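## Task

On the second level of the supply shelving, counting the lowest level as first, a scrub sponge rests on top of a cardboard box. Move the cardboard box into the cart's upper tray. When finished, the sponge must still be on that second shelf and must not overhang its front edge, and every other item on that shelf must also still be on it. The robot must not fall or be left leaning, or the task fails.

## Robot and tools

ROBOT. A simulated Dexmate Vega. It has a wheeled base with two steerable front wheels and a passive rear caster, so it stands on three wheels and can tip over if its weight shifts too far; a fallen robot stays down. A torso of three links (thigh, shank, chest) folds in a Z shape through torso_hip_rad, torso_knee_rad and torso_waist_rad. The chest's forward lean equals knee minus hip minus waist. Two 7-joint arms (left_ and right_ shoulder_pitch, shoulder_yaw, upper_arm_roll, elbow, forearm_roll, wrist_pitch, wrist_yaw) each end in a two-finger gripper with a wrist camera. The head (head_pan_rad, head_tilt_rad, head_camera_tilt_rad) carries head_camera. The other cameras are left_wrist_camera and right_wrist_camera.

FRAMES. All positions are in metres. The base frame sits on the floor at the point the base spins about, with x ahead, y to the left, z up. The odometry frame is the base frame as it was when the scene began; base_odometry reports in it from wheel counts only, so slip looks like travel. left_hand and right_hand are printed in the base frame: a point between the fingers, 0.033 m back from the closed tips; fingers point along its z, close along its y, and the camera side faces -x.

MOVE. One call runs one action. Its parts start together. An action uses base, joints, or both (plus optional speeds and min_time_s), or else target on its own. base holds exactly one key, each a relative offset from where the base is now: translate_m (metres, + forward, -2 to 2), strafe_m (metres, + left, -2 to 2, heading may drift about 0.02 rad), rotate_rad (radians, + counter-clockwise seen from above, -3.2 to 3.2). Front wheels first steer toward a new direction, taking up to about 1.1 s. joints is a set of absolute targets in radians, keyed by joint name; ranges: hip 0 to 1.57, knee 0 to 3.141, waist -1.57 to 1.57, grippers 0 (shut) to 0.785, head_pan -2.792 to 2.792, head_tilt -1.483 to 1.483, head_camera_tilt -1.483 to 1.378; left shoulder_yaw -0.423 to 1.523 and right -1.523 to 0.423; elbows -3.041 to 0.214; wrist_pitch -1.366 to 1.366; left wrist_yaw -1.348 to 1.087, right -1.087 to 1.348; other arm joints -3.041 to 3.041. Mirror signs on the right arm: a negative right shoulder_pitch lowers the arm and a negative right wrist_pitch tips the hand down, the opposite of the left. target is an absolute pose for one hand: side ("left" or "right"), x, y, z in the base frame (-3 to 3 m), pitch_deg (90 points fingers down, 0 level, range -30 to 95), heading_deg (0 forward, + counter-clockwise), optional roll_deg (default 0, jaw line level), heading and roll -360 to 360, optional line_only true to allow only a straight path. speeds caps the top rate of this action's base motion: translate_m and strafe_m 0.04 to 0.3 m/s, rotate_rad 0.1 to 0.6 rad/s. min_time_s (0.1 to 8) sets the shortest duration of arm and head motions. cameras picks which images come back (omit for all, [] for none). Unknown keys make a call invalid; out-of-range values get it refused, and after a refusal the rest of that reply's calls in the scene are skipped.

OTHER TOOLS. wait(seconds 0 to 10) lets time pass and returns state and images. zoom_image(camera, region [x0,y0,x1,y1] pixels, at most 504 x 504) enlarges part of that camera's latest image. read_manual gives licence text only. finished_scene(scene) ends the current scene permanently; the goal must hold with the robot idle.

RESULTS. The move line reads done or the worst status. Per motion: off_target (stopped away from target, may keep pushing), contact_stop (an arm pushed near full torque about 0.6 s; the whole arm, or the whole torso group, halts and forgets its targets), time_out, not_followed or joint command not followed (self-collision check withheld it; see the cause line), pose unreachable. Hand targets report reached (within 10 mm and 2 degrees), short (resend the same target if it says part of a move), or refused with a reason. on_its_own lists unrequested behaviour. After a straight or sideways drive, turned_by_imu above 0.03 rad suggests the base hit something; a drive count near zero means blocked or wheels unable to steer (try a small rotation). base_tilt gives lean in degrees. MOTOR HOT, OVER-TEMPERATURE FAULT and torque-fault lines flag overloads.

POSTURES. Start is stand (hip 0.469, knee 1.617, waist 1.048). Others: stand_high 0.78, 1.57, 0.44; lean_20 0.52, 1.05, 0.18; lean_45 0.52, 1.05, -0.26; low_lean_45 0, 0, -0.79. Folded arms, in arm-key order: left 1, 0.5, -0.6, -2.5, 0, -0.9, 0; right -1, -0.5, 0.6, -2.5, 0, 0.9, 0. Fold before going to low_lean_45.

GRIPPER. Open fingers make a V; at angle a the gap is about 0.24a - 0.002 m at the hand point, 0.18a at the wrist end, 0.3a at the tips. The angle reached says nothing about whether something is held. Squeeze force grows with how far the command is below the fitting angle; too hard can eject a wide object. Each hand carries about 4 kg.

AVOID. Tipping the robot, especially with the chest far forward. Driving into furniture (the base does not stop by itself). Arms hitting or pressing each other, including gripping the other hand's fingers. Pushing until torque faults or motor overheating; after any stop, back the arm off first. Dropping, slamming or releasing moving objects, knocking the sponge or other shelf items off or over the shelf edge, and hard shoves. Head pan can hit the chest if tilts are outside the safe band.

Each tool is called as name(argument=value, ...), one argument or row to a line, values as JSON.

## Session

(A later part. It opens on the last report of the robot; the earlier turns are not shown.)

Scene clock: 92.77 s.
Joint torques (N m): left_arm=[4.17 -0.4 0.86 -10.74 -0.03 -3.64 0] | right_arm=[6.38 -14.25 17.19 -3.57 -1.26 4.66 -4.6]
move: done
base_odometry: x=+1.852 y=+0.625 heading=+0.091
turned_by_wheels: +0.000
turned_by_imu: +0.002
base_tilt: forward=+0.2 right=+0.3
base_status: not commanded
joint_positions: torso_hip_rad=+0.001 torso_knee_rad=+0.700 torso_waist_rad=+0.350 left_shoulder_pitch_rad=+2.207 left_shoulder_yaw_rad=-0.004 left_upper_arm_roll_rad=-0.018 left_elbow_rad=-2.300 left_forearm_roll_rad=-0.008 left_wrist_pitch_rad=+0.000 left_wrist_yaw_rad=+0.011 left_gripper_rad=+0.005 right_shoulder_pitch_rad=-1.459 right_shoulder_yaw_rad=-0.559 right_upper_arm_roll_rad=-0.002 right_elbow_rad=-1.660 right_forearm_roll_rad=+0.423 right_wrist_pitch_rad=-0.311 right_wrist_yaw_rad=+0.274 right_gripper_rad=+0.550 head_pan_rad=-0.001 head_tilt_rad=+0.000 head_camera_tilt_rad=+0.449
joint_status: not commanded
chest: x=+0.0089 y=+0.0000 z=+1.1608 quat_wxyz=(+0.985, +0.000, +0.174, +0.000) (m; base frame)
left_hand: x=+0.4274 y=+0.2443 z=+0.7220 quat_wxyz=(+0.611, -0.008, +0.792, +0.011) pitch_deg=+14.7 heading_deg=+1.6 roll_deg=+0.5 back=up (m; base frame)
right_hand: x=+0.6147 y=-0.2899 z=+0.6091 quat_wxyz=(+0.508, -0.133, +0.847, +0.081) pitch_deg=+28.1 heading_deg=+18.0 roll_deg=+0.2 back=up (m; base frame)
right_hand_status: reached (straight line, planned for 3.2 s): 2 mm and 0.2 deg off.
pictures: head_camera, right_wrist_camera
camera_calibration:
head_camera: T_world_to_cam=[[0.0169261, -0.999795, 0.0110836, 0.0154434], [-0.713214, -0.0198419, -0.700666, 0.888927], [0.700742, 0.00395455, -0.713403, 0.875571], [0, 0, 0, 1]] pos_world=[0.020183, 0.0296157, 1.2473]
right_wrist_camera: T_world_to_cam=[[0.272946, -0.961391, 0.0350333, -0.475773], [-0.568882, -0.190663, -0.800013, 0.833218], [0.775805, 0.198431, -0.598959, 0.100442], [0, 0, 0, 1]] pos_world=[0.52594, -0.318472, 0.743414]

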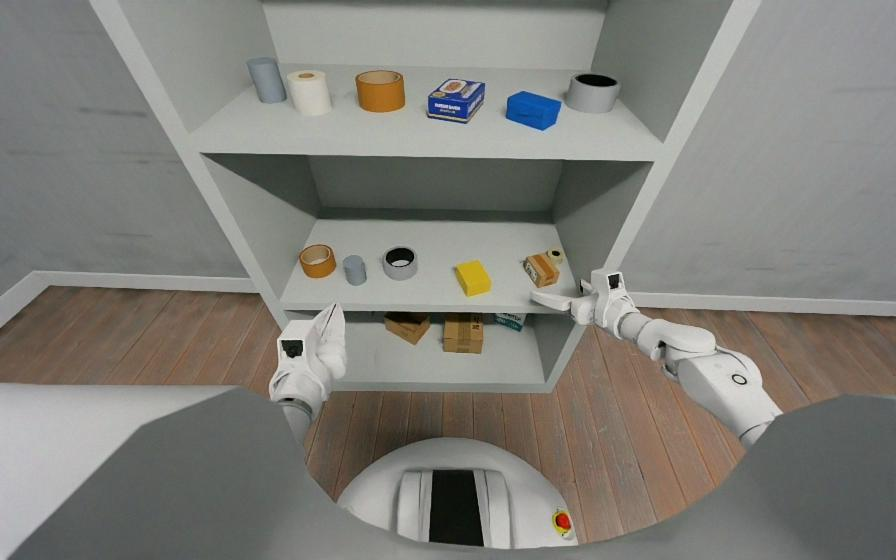

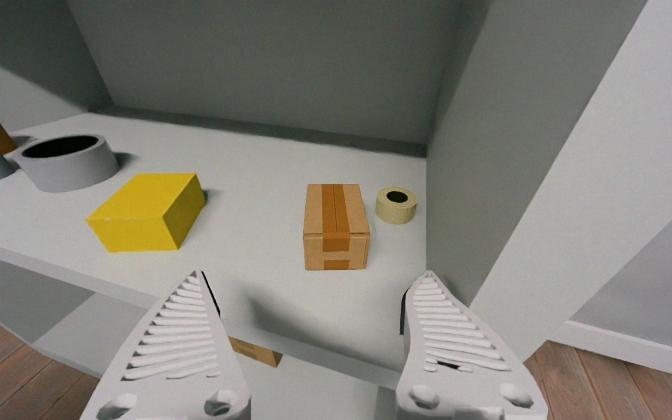

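move(
  joints={"right_gripper_rad":0.47},
  cameras=[],
)

move(
  target={"side":"right","x":0.738,"y":-0.266,"z":0.561,"pitch_deg":28,"heading_deg":18,"line_only":true},
  cameras=["right_wrist_camera"],
)

move(
  joints={"right_gripper_rad":0.16},
  cameras=["right_wrist_camera"],
)

Scene clock: 94.30 s.
Joint torques (N m): left_arm=[5.23 0.24 1.02 -10.4 -0.11 -3.27 0.04] | right_arm=[10.35 -10.95 11.85 -6.11 -0.53 4.28 -2.49]
move: done
base_odometry: x=+1.852 y=+0.625 heading=+0.090
turned_by_wheels: +0.000
turned_by_imu: +0.000
base_tilt: forward=+0.2 right=+0.3
base_status: not commanded
joint_positions: torso_hip_rad=+0.001 torso_knee_rad=+0.700 torso_waist_rad=+0.350 left_shoulder_pitch_rad=+2.207 left_shoulder_yaw_rad=-0.004 left_upper_arm_roll_rad=-0.018 left_elbow_rad=-2.300 left_forearm_roll_rad=-0.008 left_wrist_pitch_rad=+0.000 left_wrist_yaw_rad=+0.011 left_gripper_rad=+0.005 right_shoulder_pitch_rad=-1.459 right_shoulder_yaw_rad=-0.563 right_upper_arm_roll_rad=+0.000 right_elbow_rad=-1.658 right_forearm_roll_rad=+0.423 right_wrist_pitch_rad=-0.309 right_wrist_yaw_rad=+0.278 right_gripper_rad=+0.470 head_pan_rad=-0.001 head_tilt_rad=+0.000 head_camera_tilt_rad=+0.449
joint_status: all done
chest: x=+0.0089 y=+0.0000 z=+1.1608 quat_wxyz=(+0.985, +0.000, +0.174, +0.000) (m; base frame)
left_hand: x=+0.4274 y=+0.2443 z=+0.7220 quat_wxyz=(+0.611, -0.008, +0.792, +0.011) pitch_deg=+14.7 heading_deg=+1.6 roll_deg=+0.5 back=up (m; base frame)
right_hand: x=+0.6146 y=-0.2910 z=+0.6093 quat_wxyz=(+0.508, -0.134, +0.847, +0.081) pitch_deg=+28.1 heading_deg=+18.1 roll_deg=+0.1 back=up (m; base frame)
pictures: none
No camera images: "cameras" was empty.

Scene clock: 98.57 s.
Joint torques (N m): left_arm=[5.05 0.75 1.02 -10.34 0.05 -3.63 0.16] | right_arm=[22.36 -3.87 0.26 -6.24 0.17 2.87 0.61]
move: done
base_odometry: x=+1.852 y=+0.625 heading=+0.090
turned_by_wheels: +0.000
turned_by_imu: +0.001
base_tilt: forward=+0.2 right=+0.3
base_status: not commanded
joint_positions: torso_hip_rad=+0.001 torso_knee_rad=+0.700 torso_waist_rad=+0.350 left_shoulder_pitch_rad=+2.207 left_shoulder_yaw_rad=-0.004 left_upper_arm_roll_rad=-0.018 left_elbow_rad=-2.300 left_forearm_roll_rad=-0.008 left_wrist_pitch_rad=+0.000 left_wrist_yaw_rad=+0.011 left_gripper_rad=+0.005 right_shoulder_pitch_rad=-0.926 right_shoulder_yaw_rad=-0.384 right_upper_arm_roll_rad=-0.228 right_elbow_rad=-0.907 right_forearm_roll_rad=+0.289 right_wrist_pitch_rad=-0.060 right_wrist_yaw_rad=+0.355 right_gripper_rad=+0.470 head_pan_rad=-0.001 head_tilt_rad=+0.000 head_camera_tilt_rad=+0.449
joint_status: not commanded
chest: x=+0.0089 y=+0.0000 z=+1.1608 quat_wxyz=(+0.985, +0.000, +0.174, +0.000) (m; base frame)
left_hand: x=+0.4274 y=+0.2443 z=+0.7220 quat_wxyz=(+0.611, -0.008, +0.792, +0.011) pitch_deg=+14.7 heading_deg=+1.6 roll_deg=+0.5 back=up (m; base frame)
right_hand: x=+0.7372 y=-0.2665 z=+0.5609 quat_wxyz=(+0.509, -0.134, +0.847, +0.080) pitch_deg=+28.0 heading_deg=+18.0 roll_deg=+0.0 back=up (m; base frame)
right_hand_status: reached (straight line, planned for 2.7 s): 1 mm and 0.0 deg off.
pictures: right_wrist_camera
camera_calibration:
right_wrist_camera: T_world_to_cam=[[0.273446, -0.961168, 0.0371885, -0.486529], [-0.567501, -0.192425, -0.800572, 0.867624], [0.77664, 0.197809, -0.598082, -0.0293849], [0, 0, 0, 1]] pos_world=[0.648238, -0.29487, 0.695114]

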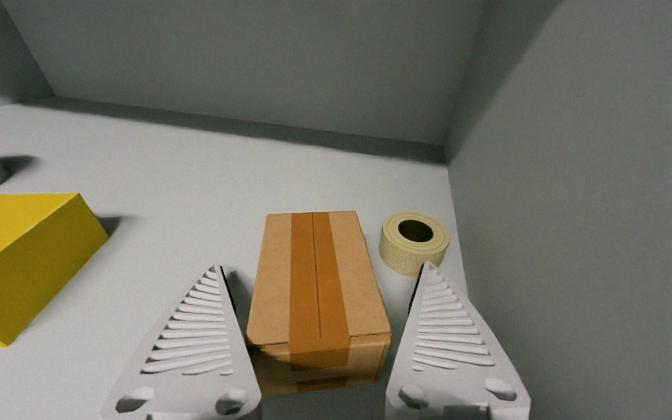

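Scene clock: 99.40 s.
Joint torques (N m): left_arm=[4.51 1.01 1.16 -10.61 0.01 -3.27 0.08] | right_arm=[19.79 -4.51 -0.25 -5.98 -0.09 2.27 -0.14]
move: done
base_odometry: x=+1.852 y=+0.625 heading=+0.090
turned_by_wheels: +0.000
turned_by_imu: +0.000
base_tilt: forward=+0.2 right=+0.3
base_status: not commanded
joint_positions: torso_hip_rad=+0.001 torso_knee_rad=+0.700 torso_waist_rad=+0.350 left_shoulder_pitch_rad=+2.207 left_shoulder_yaw_rad=-0.004 left_upper_arm_roll_rad=-0.018 left_elbow_rad=-2.300 left_forearm_roll_rad=-0.008 left_wrist_pitch_rad=+0.000 left_wrist_yaw_rad=+0.011 left_gripper_rad=+0.005 right_shoulder_pitch_rad=-0.923 right_shoulder_yaw_rad=-0.383 right_upper_arm_roll_rad=-0.229 right_elbow_rad=-0.903 right_forearm_roll_rad=+0.289 right_wrist_pitch_rad=-0.059 right_wrist_yaw_rad=+0.355 right_gripper_rad=+0.161 head_pan_rad=-0.001 head_tilt_rad=+0.000 head_camera_tilt_rad=+0.449
joint_status: all done
chest: x=+0.0089 y=+0.0000 z=+1.1608 quat_wxyz=(+0.985, +0.000, +0.174, +0.000) (m; base frame)
left_hand: x=+0.4274 y=+0.2443 z=+0.7220 quat_wxyz=(+0.611, -0.008, +0.792, +0.011) pitch_deg=+14.7 heading_deg=+1.6 roll_deg=+0.5 back=up (m; base frame)
right_hand: x=+0.7377 y=-0.2662 z=+0.5609 quat_wxyz=(+0.509, -0.134, +0.847, +0.081) pitch_deg=+28.0 heading_deg=+18.0 roll_deg=+0.0 back=up (m; base frame)
pictures: right_wrist_camera
camera_calibration:
right_wrist_camera: T_world_to_cam=[[0.273795, -0.961069, 0.037197, -0.48658], [-0.567396, -0.192629, -0.800597, 0.867855], [0.776594, 0.198094, -0.598047, -0.0297431], [0, 0, 0, 1]] pos_world=[0.648739, -0.294571, 0.695114]

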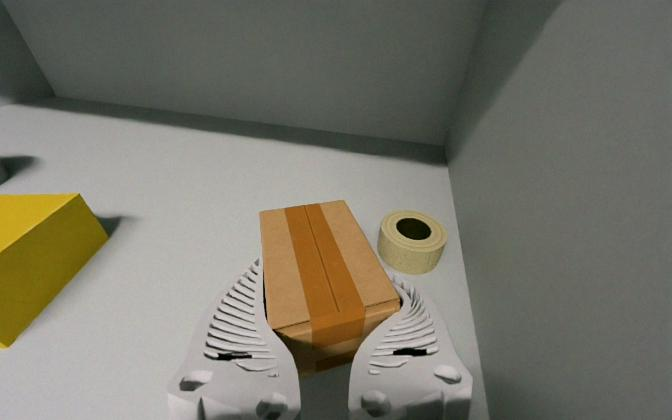

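move(
  target={"side":"right","x":0.725,"y":-0.266,"z":0.61,"pitch_deg":28,"heading_deg":18,"line_only":true},
  cameras=["right_wrist_camera"],
)

move(
  base={"translate_m": -0.4},
  joints={"head_pan_rad":-0.5},
  cameras=["head_camera"],
)

move(
  base={"rotate_rad": -2.3},
  joints={"right_shoulder_pitch_rad":-1.35,"right_shoulder_yaw_rad":0,"right_upper_arm_roll_rad":0,"right_elbow_rad":-2.15,"right_forearm_roll_rad":0,"right_wrist_pitch_rad":-0.85,"right_wrist_yaw_rad":0,"head_pan_rad":0},
  cameras=["head_camera","right_wrist_camera"],
)

Scene clock: 103.67 s.
Joint torques (N m): left_arm=[4.86 1.15 1.23 -11.13 -0.05 -3.04 -0.1] | right_arm=[9.79 -5.9 7.72 -11.95 0.45 2.63 -0.13]
move: done
base_odometry: x=+1.852 y=+0.625 heading=+0.090
turned_by_wheels: +0.000
turned_by_imu: +0.001
base_tilt: forward=+0.2 right=+0.3
base_status: not commanded
joint_positions: torso_hip_rad=+0.001 torso_knee_rad=+0.700 torso_waist_rad=+0.350 left_shoulder_pitch_rad=+2.207 left_shoulder_yaw_rad=-0.004 left_upper_arm_roll_rad=-0.018 left_elbow_rad=-2.300 left_forearm_roll_rad=-0.008 left_wrist_pitch_rad=+0.000 left_wrist_yaw_rad=+0.011 left_gripper_rad=+0.005 right_shoulder_pitch_rad=-1.061 right_shoulder_yaw_rad=-0.462 right_upper_arm_roll_rad=-0.167 right_elbow_rad=-1.283 right_forearm_roll_rad=+0.342 right_wrist_pitch_rad=-0.297 right_wrist_yaw_rad=+0.307 right_gripper_rad=+0.161 head_pan_rad=-0.001 head_tilt_rad=+0.000 head_camera_tilt_rad=+0.449
joint_status: not commanded
chest: x=+0.0089 y=+0.0000 z=+1.1608 quat_wxyz=(+0.985, +0.000, +0.174, +0.000) (m; base frame)
left_hand: x=+0.4274 y=+0.2443 z=+0.7220 quat_wxyz=(+0.611, -0.008, +0.792, +0.011) pitch_deg=+14.7 heading_deg=+1.6 roll_deg=+0.5 back=up (m; base frame)
right_hand: x=+0.7250 y=-0.2660 z=+0.6087 quat_wxyz=(+0.508, -0.134, +0.847, +0.081) pitch_deg=+28.1 heading_deg=+18.0 roll_deg=+0.0 back=up (m; base frame)
right_hand_status: reached (straight line, planned for 1.5 s): 1 mm and 0.1 deg off.
pictures: right_wrist_camera
camera_calibration:
right_wrist_camera: T_world_to_cam=[[0.27409, -0.960985, 0.0371847, -0.484874], [-0.567926, -0.192944, -0.800145, 0.899003], [0.776102, 0.198193, -0.598653, 0.00944085], [0, 0, 0, 1]] pos_world=[0.63614, -0.294371, 0.743015]

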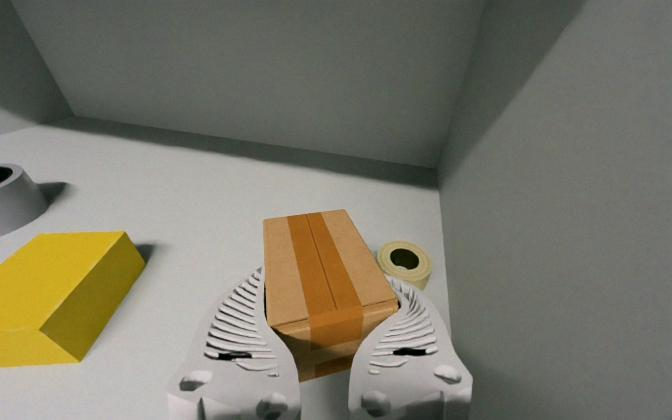

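Scene clock: 106.57 s.
Joint torques (N m): left_arm=[5 0.1 0.95 -9.93 0.01 -3.23 0.02] | right_arm=[12.11 -7.37 7.51 -13.29 0.61 3.8 -0.47]
move: done
base_odometry: x=+1.454 y=+0.590 heading=+0.089
turned_by_wheels: -0.001
turned_by_imu: +0.002
base_tilt: forward=+0.1 right=+0.3
base_status: done
joint_positions: torso_hip_rad=+0.001 torso_knee_rad=+0.700 torso_waist_rad=+0.350 left_shoulder_pitch_rad=+2.207 left_shoulder_yaw_rad=-0.004 left_upper_arm_roll_rad=-0.018 left_elbow_rad=-2.300 left_forearm_roll_rad=-0.008 left_wrist_pitch_rad=+0.000 left_wrist_yaw_rad=+0.011 left_gripper_rad=+0.005 right_shoulder_pitch_rad=-1.063 right_shoulder_yaw_rad=-0.463 right_upper_arm_roll_rad=-0.167 right_elbow_rad=-1.288 right_forearm_roll_rad=+0.343 right_wrist_pitch_rad=-0.300 right_wrist_yaw_rad=+0.306 right_gripper_rad=+0.161 head_pan_rad=-0.499 head_tilt_rad=+0.000 head_camera_tilt_rad=+0.449
joint_status: all done
chest: x=+0.0089 y=+0.0000 z=+1.1608 quat_wxyz=(+0.985, +0.000, +0.174, +0.000) (m; base frame)
left_hand: x=+0.4274 y=+0.2443 z=+0.7220 quat_wxyz=(+0.611, -0.008, +0.792, +0.011) pitch_deg=+14.7 heading_deg=+1.6 roll_deg=+0.5 back=up (m; base frame)
right_hand: x=+0.7247 y=-0.2659 z=+0.6094 quat_wxyz=(+0.508, -0.134, +0.847, +0.081) pitch_deg=+28.1 heading_deg=+18.0 roll_deg=+0.0 back=up (m; base frame)
pictures: head_camera
camera_calibration:
head_camera: T_world_to_cam=[[-0.433904, -0.883752, 0.175242, -0.206353], [-0.672867, 0.188517, -0.71534, 0.908747], [0.599147, -0.428304, -0.676446, 0.825541], [0, 0, 0, 1]] pos_world=[0.0273082, -0.0000962951, 1.24466]

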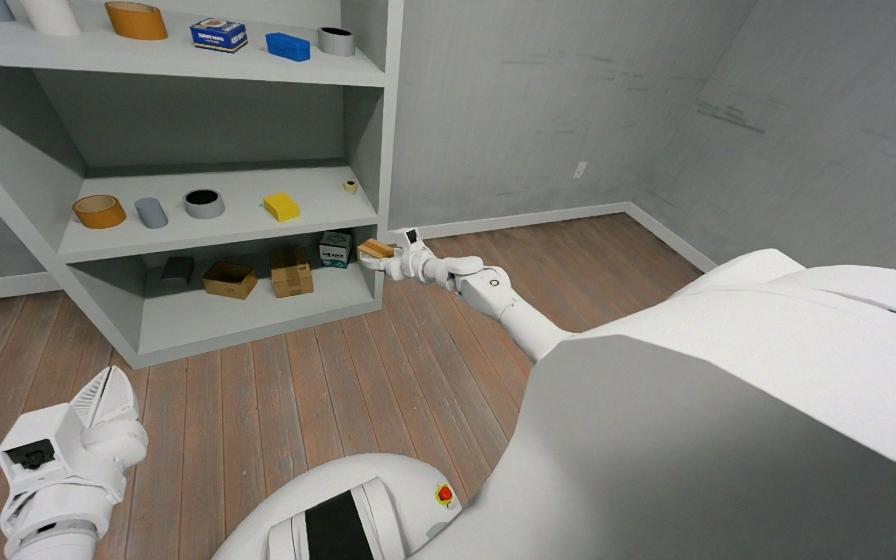

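Scene clock: 112.00 s.
Joint torques (N m): left_arm=[4.96 -1.2 1.25 -11.27 -0.02 -3.91 0.06] | right_arm=[7.75 2.31 3.49 -14.38 -0.12 3.26 -0.36]
move: done
base_odometry: x=+1.453 y=+0.590 heading=-2.209
turned_by_wheels: -2.298
turned_by_imu: -2.235
base_tilt: forward=+0.2 right=+0.2
base_status: done
joint_positions: torso_hip_rad=+0.001 torso_knee_rad=+0.700 torso_waist_rad=+0.350 left_shoulder_pitch_rad=+2.207 left_shoulder_yaw_rad=-0.004 left_upper_arm_roll_rad=-0.018 left_elbow_rad=-2.300 left_forearm_roll_rad=-0.008 left_wrist_pitch_rad=+0.000 left_wrist_yaw_rad=+0.011 left_gripper_rad=+0.005 right_shoulder_pitch_rad=-1.350 right_shoulder_yaw_rad=-0.001 right_upper_arm_roll_rad=+0.000 right_elbow_rad=-2.148 right_forearm_roll_rad=+0.000 right_wrist_pitch_rad=-0.850 right_wrist_yaw_rad=+0.000 right_gripper_rad=+0.161 head_pan_rad=-0.001 head_tilt_rad=+0.000 head_camera_tilt_rad=+0.449
joint_status: all done
chest: x=+0.0089 y=+0.0000 z=+1.1608 quat_wxyz=(+0.985, +0.000, +0.174, +0.000) (m; base frame)
left_hand: x=+0.4274 y=+0.2443 z=+0.7220 quat_wxyz=(+0.611, -0.008, +0.792, +0.011) pitch_deg=+14.7 heading_deg=+1.6 roll_deg=+0.5 back=up (m; base frame)
right_hand: x=+0.6693 y=-0.2290 z=+0.7592 quat_wxyz=(+0.552, +0.000, +0.834, +0.000) pitch_deg=+22.9 heading_deg=+0.1 roll_deg=+0.0 back=up (m; base frame)
pictures: head_camera, right_wrist_camera
camera_calibration:
head_camera: T_world_to_cam=[[0.0167844, -0.999798, 0.0110853, 0.0154441], [-0.713266, -0.0197423, -0.700615, 0.888861], [0.700692, 0.00385265, -0.713453, 0.875637], [0, 0, 0, 1]] pos_world=[0.0201832, 0.0296156, 1.2473]
right_wrist_camera: T_world_to_cam=[[-0.0382745, -0.998689, 0.0339896, -0.236701], [-0.525775, -0.00879856, -0.850578, 1.04713], [0.849762, -0.0504264, -0.524749, -0.0268763], [0, 0, 0, 1]] pos_world=[0.564332, -0.228533, 0.884605]

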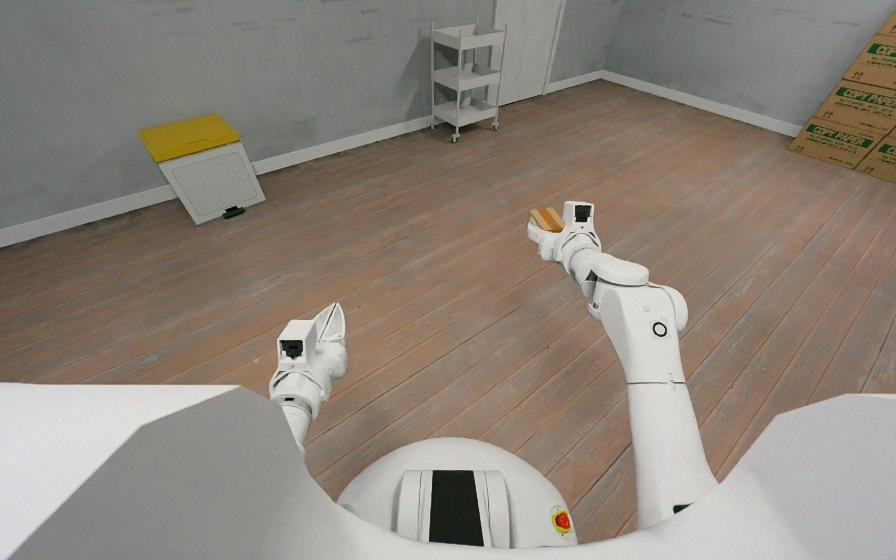

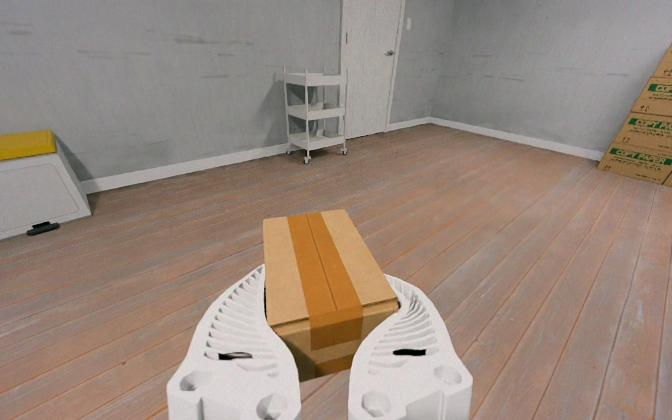

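move(
  base={"rotate_rad": 0.042},
  joints={"head_camera_tilt_rad":0.55},
  cameras=[],
)

move(
  base={"translate_m": 2.0},
  joints={"right_shoulder_pitch_rad":-1.233,"right_elbow_rad":-2.441,"right_wrist_pitch_rad":-1.208},
  cameras=["head_camera"],
)

Scene clock: 113.53 s.
Joint torques (N m): left_arm=[4.31 -0.17 1.23 -11.45 -0.03 -3.94 0.02] | right_arm=[5 1.03 3 -13.37 -0.23 3.57 -0.59]
move: done
base_odometry: x=+1.453 y=+0.590 heading=-2.167
turned_by_wheels: +0.042
turned_by_imu: +0.041
base_tilt: forward=+0.1 right=+0.3
base_status: done
joint_positions: torso_hip_rad=+0.001 torso_knee_rad=+0.700 torso_waist_rad=+0.350 left_shoulder_pitch_rad=+2.207 left_shoulder_yaw_rad=-0.004 left_upper_arm_roll_rad=-0.018 left_elbow_rad=-2.300 left_forearm_roll_rad=-0.008 left_wrist_pitch_rad=+0.000 left_wrist_yaw_rad=+0.011 left_gripper_rad=+0.005 right_shoulder_pitch_rad=-1.350 right_shoulder_yaw_rad=+0.000 right_upper_arm_roll_rad=+0.000 right_elbow_rad=-2.149 right_forearm_roll_rad=+0.000 right_wrist_pitch_rad=-0.850 right_wrist_yaw_rad=+0.000 right_gripper_rad=+0.161 head_pan_rad=-0.001 head_tilt_rad=+0.000 head_camera_tilt_rad=+0.549
joint_status: all done
chest: x=+0.0089 y=+0.0000 z=+1.1608 quat_wxyz=(+0.985, +0.000, +0.174, +0.000) (m; base frame)
left_hand: x=+0.4274 y=+0.2443 z=+0.7220 quat_wxyz=(+0.611, -0.008, +0.792, +0.011) pitch_deg=+14.7 heading_deg=+1.6 roll_deg=+0.5 back=up (m; base frame)
right_hand: x=+0.6692 y=-0.2292 z=+0.7593 quat_wxyz=(+0.552, +0.000, +0.834, +0.000) pitch_deg=+22.9 heading_deg=+0.0 roll_deg=+0.0 back=up (m; base frame)
pictures: none
No camera images: "cameras" was empty.

Scene clock: 122.17 s.
Joint torques (N m): left_arm=[4.14 0.41 0.92 -10.48 0 -3.87 -0.03] | right_arm=[17.67 0.9 2.39 -12.71 -0.1 4.28 -0.25]
move: done
base_odometry: x=+0.326 y=-1.063 heading=-2.167
turned_by_wheels: -0.001
turned_by_imu: -0.009
base_tilt: forward=+0.1 right=+0.3
base_status: done
joint_positions: torso_hip_rad=+0.001 torso_knee_rad=+0.700 torso_waist_rad=+0.350 left_shoulder_pitch_rad=+2.207 left_shoulder_yaw_rad=-0.004 left_upper_arm_roll_rad=-0.018 left_elbow_rad=-2.300 left_forearm_roll_rad=-0.008 left_wrist_pitch_rad=+0.000 left_wrist_yaw_rad=+0.011 left_gripper_rad=+0.005 right_shoulder_pitch_rad=-1.233 right_shoulder_yaw_rad=+0.000 right_upper_arm_roll_rad=+0.000 right_elbow_rad=-2.440 right_forearm_roll_rad=+0.000 right_wrist_pitch_rad=-1.208 right_wrist_yaw_rad=+0.000 right_gripper_rad=+0.161 head_pan_rad=-0.001 head_tilt_rad=+0.000 head_camera_tilt_rad=+0.549
joint_status: all done
chest: x=+0.0090 y=+0.0000 z=+1.1608 quat_wxyz=(+0.985, +0.000, +0.174, +0.000) (m; base frame)
left_hand: x=+0.4274 y=+0.2443 z=+0.7219 quat_wxyz=(+0.611, -0.008, +0.792, +0.011) pitch_deg=+14.7 heading_deg=+1.6 roll_deg=+0.5 back=up (m; base frame)
right_hand: x=+0.6604 y=-0.2293 z=+0.8794 quat_wxyz=(+0.573, +0.000, +0.820, +0.000) pitch_deg=+20.1 heading_deg=+0.0 roll_deg=+0.0 back=up (m; base frame)
pictures: head_camera
camera_calibration:
head_camera: T_world_to_cam=[[0.0178694, -0.999797, 0.00927759, 0.0177284], [-0.7796, -0.0197425, -0.625966, 0.793528], [0.626023, 0.00395286, -0.779795, 0.955022], [0, 0, 0, 1]] pos_world=[0.0204521, 0.029616, 1.24128]

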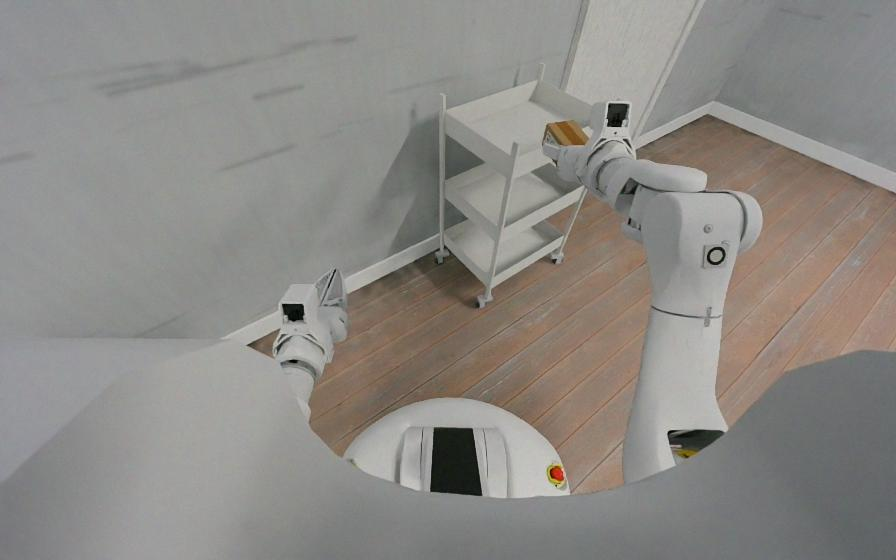

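move(
  base={"translate_m": 0.35},
  cameras=[],
)

move(
  target={"side":"right","x":0.755,"y":-0.225,"z":0.74,"pitch_deg":28,"heading_deg":0},
  cameras=["right_wrist_camera","head_camera"],
)

Scene clock: 125.70 s.
Joint torques (N m): left_arm=[4.27 -0.72 0.78 -10.84 -0.03 -3.33 0.01] | right_arm=[18.1 2.33 2.99 -11.42 -0.11 3.31 -0.06]
move: done
base_odometry: x=+0.129 y=-1.352 heading=-2.168
turned_by_wheels: -0.001
turned_by_imu: -0.002
base_tilt: forward=+0.2 right=+0.3
base_status: done
joint_positions: torso_hip_rad=+0.001 torso_knee_rad=+0.700 torso_waist_rad=+0.350 left_shoulder_pitch_rad=+2.207 left_shoulder_yaw_rad=-0.004 left_upper_arm_roll_rad=-0.018 left_elbow_rad=-2.300 left_forearm_roll_rad=-0.008 left_wrist_pitch_rad=+0.000 left_wrist_yaw_rad=+0.011 left_gripper_rad=+0.005 right_shoulder_pitch_rad=-1.233 right_shoulder_yaw_rad=+0.000 right_upper_arm_roll_rad=+0.000 right_elbow_rad=-2.440 right_forearm_roll_rad=+0.000 right_wrist_pitch_rad=-1.208 right_wrist_yaw_rad=+0.000 right_gripper_rad=+0.161 head_pan_rad=-0.001 head_tilt_rad=+0.000 head_camera_tilt_rad=+0.549
joint_status: not commanded
chest: x=+0.0090 y=+0.0000 z=+1.1608 quat_wxyz=(+0.985, +0.000, +0.174, +0.000) (m; base frame)
left_hand: x=+0.4274 y=+0.2443 z=+0.7219 quat_wxyz=(+0.611, -0.008, +0.792, +0.011) pitch_deg=+14.7 heading_deg=+1.6 roll_deg=+0.5 back=up (m; base frame)
right_hand: x=+0.6604 y=-0.2293 z=+0.8794 quat_wxyz=(+0.573, +0.000, +0.820, +0.000) pitch_deg=+20.1 heading_deg=+0.0 roll_deg=+0.0 back=up (m; base frame)
pictures: none
No camera images: "cameras" was empty.

Scene clock: 129.60 s.
Joint torques (N m): left_arm=[5.84 0.49 1.08 -11.58 -0.02 -3.53 0.14] | right_arm=[23.03 1.2 -1.49 -9.75 -0.63 3.91 -0.51]
move: done
base_odometry: x=+0.129 y=-1.352 heading=-2.168
turned_by_wheels: +0.000
turned_by_imu: +0.001
base_tilt: forward=+0.2 right=+0.3
base_status: not commanded
joint_positions: torso_hip_rad=+0.001 torso_knee_rad=+0.700 torso_waist_rad=+0.350 left_shoulder_pitch_rad=+2.207 left_shoulder_yaw_rad=-0.004 left_upper_arm_roll_rad=-0.018 left_elbow_rad=-2.300 left_forearm_roll_rad=-0.008 left_wrist_pitch_rad=+0.000 left_wrist_yaw_rad=+0.011 left_gripper_rad=+0.005 right_shoulder_pitch_rad=-1.038 right_shoulder_yaw_rad=+0.007 right_upper_arm_roll_rad=-0.006 right_elbow_rad=-1.806 right_forearm_roll_rad=-0.002 right_wrist_pitch_rad=-0.908 right_wrist_yaw_rad=-0.007 right_gripper_rad=+0.161 head_pan_rad=-0.001 head_tilt_rad=+0.000 head_camera_tilt_rad=+0.549
joint_status: not commanded
chest: x=+0.0090 y=+0.0000 z=+1.1608 quat_wxyz=(+0.985, +0.000, +0.174, +0.000) (m; base frame)
left_hand: x=+0.4274 y=+0.2443 z=+0.7219 quat_wxyz=(+0.611, -0.008, +0.792, +0.011) pitch_deg=+14.7 heading_deg=+1.6 roll_deg=+0.5 back=up (m; base frame)
right_hand: x=+0.7541 y=-0.2252 z=+0.7405 quat_wxyz=(+0.515, +0.000, +0.857, +0.000) pitch_deg=+28.0 heading_deg=+0.0 roll_deg=+0.0 back=up (m; base frame)
right_hand_status: reached (straight line, planned for 2.3 s): 1 mm and 0.0 deg off.
pictures: head_camera, right_wrist_camera
camera_calibration:
head_camera: T_world_to_cam=[[0.0178696, -0.999797, 0.00927396, 0.0177329], [-0.779688, -0.0197409, -0.625857, 0.793393], [0.625913, 0.00395303, -0.779883, 0.955134], [0, 0, 0, 1]] pos_world=[0.0204515, 0.029616, 1.24128]
right_wrist_camera: T_world_to_cam=[[-0.0364954, -0.998634, 0.0373832, -0.232914], [-0.599044, -0.00808051, -0.800675, 1.09429], [0.799884, -0.0516152, -0.597931, -0.0169925], [0, 0, 0, 1]] pos_world=[0.660617, -0.224631, 0.874714]

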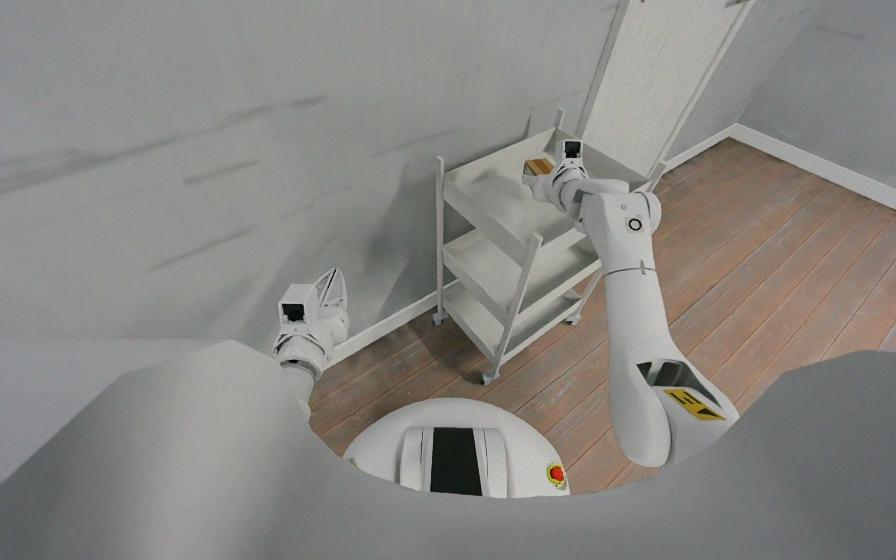

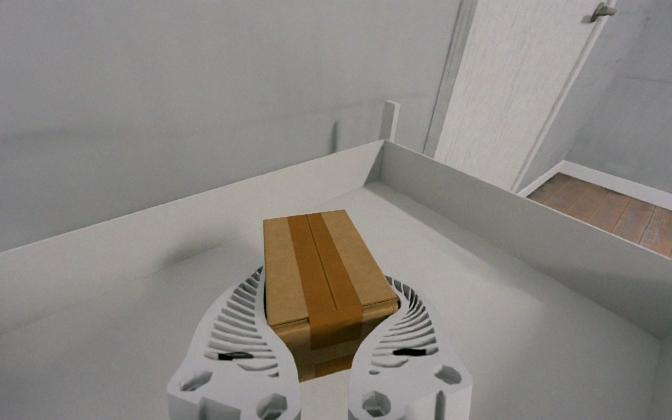

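move(
  target={"side":"right","x":0.755,"y":-0.225,"z":0.70,"pitch_deg":28,"heading_deg":0,"line_only":true},
  cameras=["right_wrist_camera"],
)

move(
  target={"side":"right","x":0.755,"y":-0.225,"z":0.69,"pitch_deg":28,"heading_deg":0,"line_only":true},
  cameras=["right_wrist_camera","head_camera"],
)

Scene clock: 131.97 s.
Joint torques (N m): left_arm=[4.93 0.36 0.85 -10.25 0.03 -3.69 0.17] | right_arm=[11.35 -0.6 0.41 -8.84 0.17 3.77 0.06]
move: done
base_odometry: x=+0.129 y=-1.352 heading=-2.168
turned_by_wheels: +0.000
turned_by_imu: +0.001
base_tilt: forward=+0.2 right=+0.3
base_status: not commanded
joint_positions: torso_hip_rad=+0.001 torso_knee_rad=+0.700 torso_waist_rad=+0.350 left_shoulder_pitch_rad=+2.207 left_shoulder_yaw_rad=-0.004 left_upper_arm_roll_rad=-0.018 left_elbow_rad=-2.300 left_forearm_roll_rad=-0.008 left_wrist_pitch_rad=+0.000 left_wrist_yaw_rad=+0.011 left_gripper_rad=+0.005 right_shoulder_pitch_rad=-1.059 right_shoulder_yaw_rad=+0.007 right_upper_arm_roll_rad=-0.006 right_elbow_rad=-1.692 right_forearm_roll_rad=-0.002 right_wrist_pitch_rad=-0.772 right_wrist_yaw_rad=-0.007 right_gripper_rad=+0.161 head_pan_rad=-0.001 head_tilt_rad=+0.000 head_camera_tilt_rad=+0.549
joint_status: not commanded
chest: x=+0.0090 y=+0.0000 z=+1.1608 quat_wxyz=(+0.985, +0.000, +0.174, +0.000) (m; base frame)
left_hand: x=+0.4274 y=+0.2443 z=+0.7219 quat_wxyz=(+0.611, -0.008, +0.792, +0.011) pitch_deg=+14.7 heading_deg=+1.6 roll_deg=+0.5 back=up (m; base frame)
right_hand: x=+0.7550 y=-0.2250 z=+0.7014 quat_wxyz=(+0.515, +0.000, +0.857, +0.000) pitch_deg=+28.0 heading_deg=+0.0 roll_deg=+0.0 back=up (m; base frame)
right_hand_status: reached (straight line, planned for 0.8 s): 1 mm and 0.0 deg off.
pictures: right_wrist_camera
camera_calibration:
right_wrist_camera: T_world_to_cam=[[-0.0363376, -0.998639, 0.037424, -0.231356], [-0.599448, -0.00818172, -0.800372, 1.06357], [0.799589, -0.0515173, -0.598334, -0.0406067], [0, 0, 0, 1]] pos_world=[0.661617, -0.224431, 0.835615]

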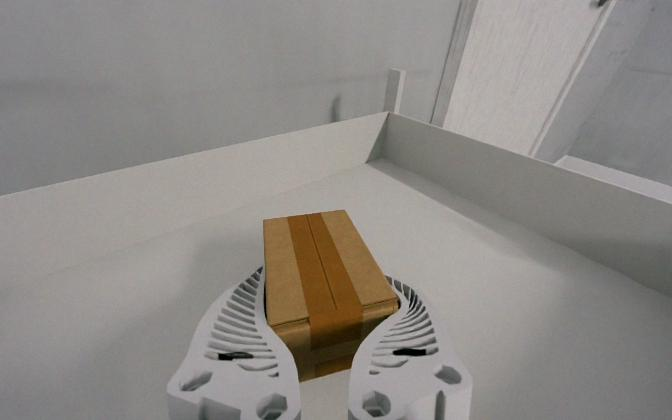

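Scene clock: 133.23 s.
Joint torques (N m): left_arm=[3.99 1.07 1.3 -11.03 -0.05 -3.29 0.08] | right_arm=[8.25 0.11 0.94 -6.22 -0.31 2.02 0.19]
move: done
base_odometry: x=+0.129 y=-1.352 heading=-2.168
turned_by_wheels: +0.000
turned_by_imu: +0.000
base_tilt: forward=+0.2 right=+0.3
base_status: not commanded
joint_positions: torso_hip_rad=+0.001 torso_knee_rad=+0.700 torso_waist_rad=+0.350 left_shoulder_pitch_rad=+2.207 left_shoulder_yaw_rad=-0.004 left_upper_arm_roll_rad=-0.018 left_elbow_rad=-2.300 left_forearm_roll_rad=-0.008 left_wrist_pitch_rad=+0.000 left_wrist_yaw_rad=+0.011 left_gripper_rad=+0.005 right_shoulder_pitch_rad=-1.063 right_shoulder_yaw_rad=+0.007 right_upper_arm_roll_rad=-0.006 right_elbow_rad=-1.660 right_forearm_roll_rad=-0.002 right_wrist_pitch_rad=-0.736 right_wrist_yaw_rad=-0.007 right_gripper_rad=+0.161 head_pan_rad=-0.001 head_tilt_rad=+0.000 head_camera_tilt_rad=+0.549
joint_status: not commanded
chest: x=+0.0090 y=+0.0000 z=+1.1608 quat_wxyz=(+0.985, +0.000, +0.174, +0.000) (m; base frame)
left_hand: x=+0.4274 y=+0.2443 z=+0.7219 quat_wxyz=(+0.611, -0.008, +0.792, +0.011) pitch_deg=+14.7 heading_deg=+1.6 roll_deg=+0.5 back=up (m; base frame)
right_hand: x=+0.7551 y=-0.2249 z=+0.6916 quat_wxyz=(+0.515, +0.000, +0.857, +0.000) pitch_deg=+28.0 heading_deg=+0.0 roll_deg=+0.0 back=up (m; base frame)
right_hand_status: reached (straight line, planned for 0.4 s): 2 mm and 0.0 deg off.
pictures: head_camera, right_wrist_camera
camera_calibration:
head_camera: T_world_to_cam=[[0.0178696, -0.999797, 0.00927396, 0.0177329], [-0.779688, -0.0197409, -0.625857, 0.793393], [0.625913, 0.00395303, -0.779883, 0.955134], [0, 0, 0, 1]] pos_world=[0.0204515, 0.029616, 1.24128]
right_wrist_camera: T_world_to_cam=[[-0.0363026, -0.998638, 0.0374856, -0.231063], [-0.598986, -0.00828194, -0.800717, 1.05568], [0.799936, -0.0515215, -0.597869, -0.0470855], [0, 0, 0, 1]] pos_world=[0.661617, -0.224431, 0.825814]

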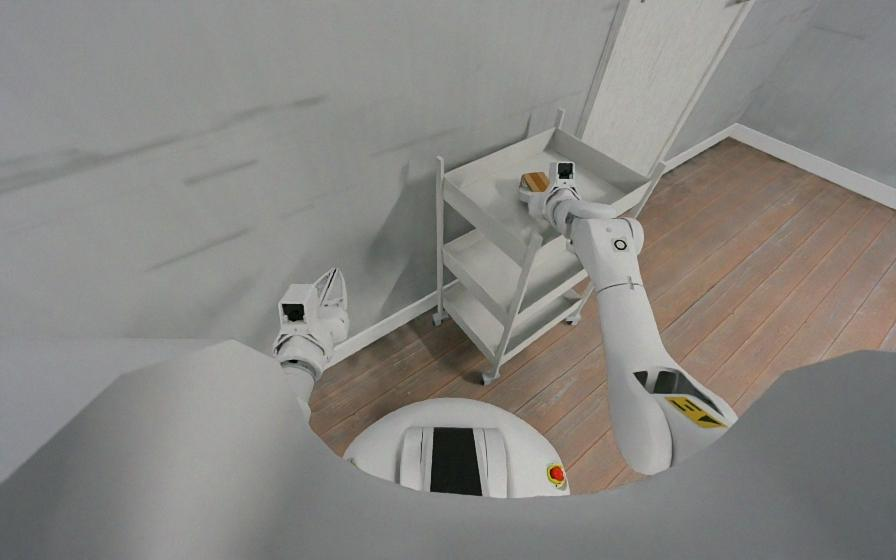

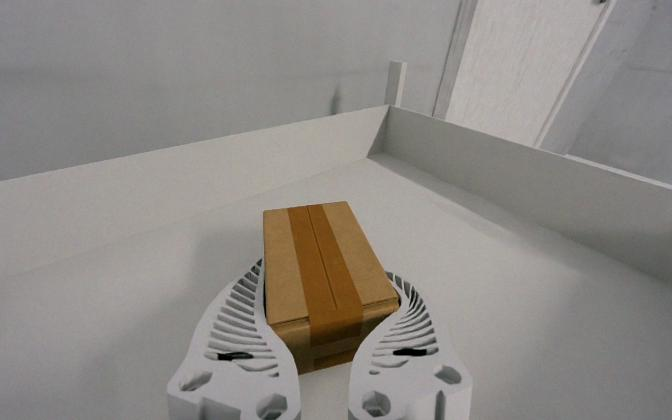

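move(
  joints={"right_gripper_rad":0.6},
  cameras=[],
)

move(
  target={"side":"right","x":0.69,"y":-0.225,"z":0.80,"pitch_deg":25,"heading_deg":0},
  cameras=["right_wrist_camera"],
)

Scene clock: 134.53 s.
Joint torques (N m): left_arm=[4.79 -0.46 1.05 -10.29 0.05 -3.89 0.11] | right_arm=[7.42 -1.93 1.43 -9.92 -0.04 2.95 0.22]
move: done
base_odometry: x=+0.129 y=-1.352 heading=-2.168
turned_by_wheels: +0.000
turned_by_imu: +0.000
base_tilt: forward=+0.2 right=+0.3
base_status: not commanded
joint_positions: torso_hip_rad=+0.001 torso_knee_rad=+0.700 torso_waist_rad=+0.350 left_shoulder_pitch_rad=+2.207 left_shoulder_yaw_rad=-0.004 left_upper_arm_roll_rad=-0.018 left_elbow_rad=-2.300 left_forearm_roll_rad=-0.008 left_wrist_pitch_rad=+0.000 left_wrist_yaw_rad=+0.011 left_gripper_rad=+0.005 right_shoulder_pitch_rad=-1.064 right_shoulder_yaw_rad=+0.007 right_upper_arm_roll_rad=-0.006 right_elbow_rad=-1.655 right_forearm_roll_rad=-0.002 right_wrist_pitch_rad=-0.732 right_wrist_yaw_rad=-0.007 right_gripper_rad=+0.600 head_pan_rad=-0.001 head_tilt_rad=+0.000 head_camera_tilt_rad=+0.549
joint_status: all done
chest: x=+0.0090 y=+0.0000 z=+1.1608 quat_wxyz=(+0.985, +0.000, +0.174, +0.000) (m; base frame)
left_hand: x=+0.4274 y=+0.2443 z=+0.7219 quat_wxyz=(+0.611, -0.008, +0.792, +0.011) pitch_deg=+14.7 heading_deg=+1.6 roll_deg=+0.5 back=up (m; base frame)
right_hand: x=+0.7550 y=-0.2249 z=+0.6900 quat_wxyz=(+0.515, +0.000, +0.857, +0.000) pitch_deg=+28.0 heading_deg=+0.0 roll_deg=+0.0 back=up (m; base frame)
pictures: none
No camera images: "cameras" was empty.

Scene clock: 138.10 s.
Joint torques (N m): left_arm=[4.04 -0.3 1.11 -11.32 0.01 -3.4 0.05] | right_arm=[8.88 0.13 -2.33 -14.45 -0.19 2.57 -0.27]
move: done
base_odometry: x=+0.129 y=-1.352 heading=-2.168
turned_by_wheels: +0.000
turned_by_imu: +0.001
base_tilt: forward=+0.2 right=+0.3
base_status: not commanded
joint_positions: torso_hip_rad=+0.001 torso_knee_rad=+0.700 torso_waist_rad=+0.350 left_shoulder_pitch_rad=+2.207 left_shoulder_yaw_rad=-0.004 left_upper_arm_roll_rad=-0.018 left_elbow_rad=-2.300 left_forearm_roll_rad=-0.008 left_wrist_pitch_rad=+0.000 left_wrist_yaw_rad=+0.011 left_gripper_rad=+0.005 right_shoulder_pitch_rad=-1.202 right_shoulder_yaw_rad=+0.007 right_upper_arm_roll_rad=-0.009 right_elbow_rad=-2.187 right_forearm_roll_rad=-0.004 right_wrist_pitch_rad=-1.073 right_wrist_yaw_rad=-0.008 right_gripper_rad=+0.600 head_pan_rad=-0.001 head_tilt_rad=+0.000 head_camera_tilt_rad=+0.549
joint_status: not commanded
chest: x=+0.0090 y=+0.0000 z=+1.1608 quat_wxyz=(+0.985, +0.000, +0.174, +0.000) (m; base frame)
left_hand: x=+0.4274 y=+0.2443 z=+0.7219 quat_wxyz=(+0.611, -0.008, +0.792, +0.011) pitch_deg=+14.7 heading_deg=+1.6 roll_deg=+0.5 back=up (m; base frame)
right_hand: x=+0.6908 y=-0.2252 z=+0.7985 quat_wxyz=(+0.537, +0.000, +0.844, +0.000) pitch_deg=+25.1 heading_deg=+0.0 roll_deg=+0.0 back=up (m; base frame)
right_hand_status: reached (straight line, planned for 2.0 s): 2 mm and 0.1 deg off.
pictures: right_wrist_camera
camera_calibration:
right_wrist_camera: T_world_to_cam=[[-0.0383572, -0.998634, 0.0354726, -0.234582], [-0.557331, -0.00808455, -0.830251, 1.09759], [0.829404, -0.0516161, -0.55626, 0.0146591], [0, 0, 0, 1]] pos_world=[0.590566, -0.224631, 0.927752]

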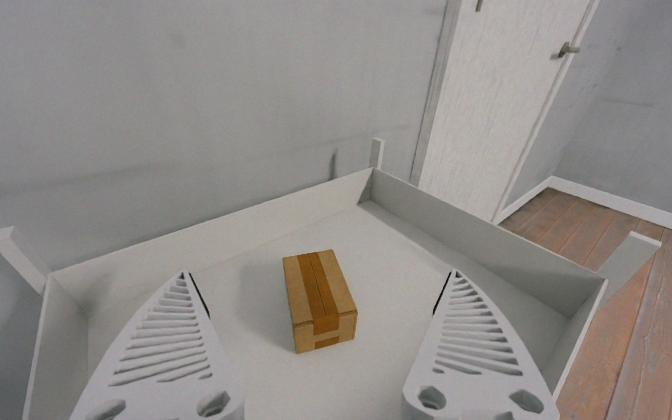

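finished_scene(
  scene=2,
)

The scene is finished: the task was done.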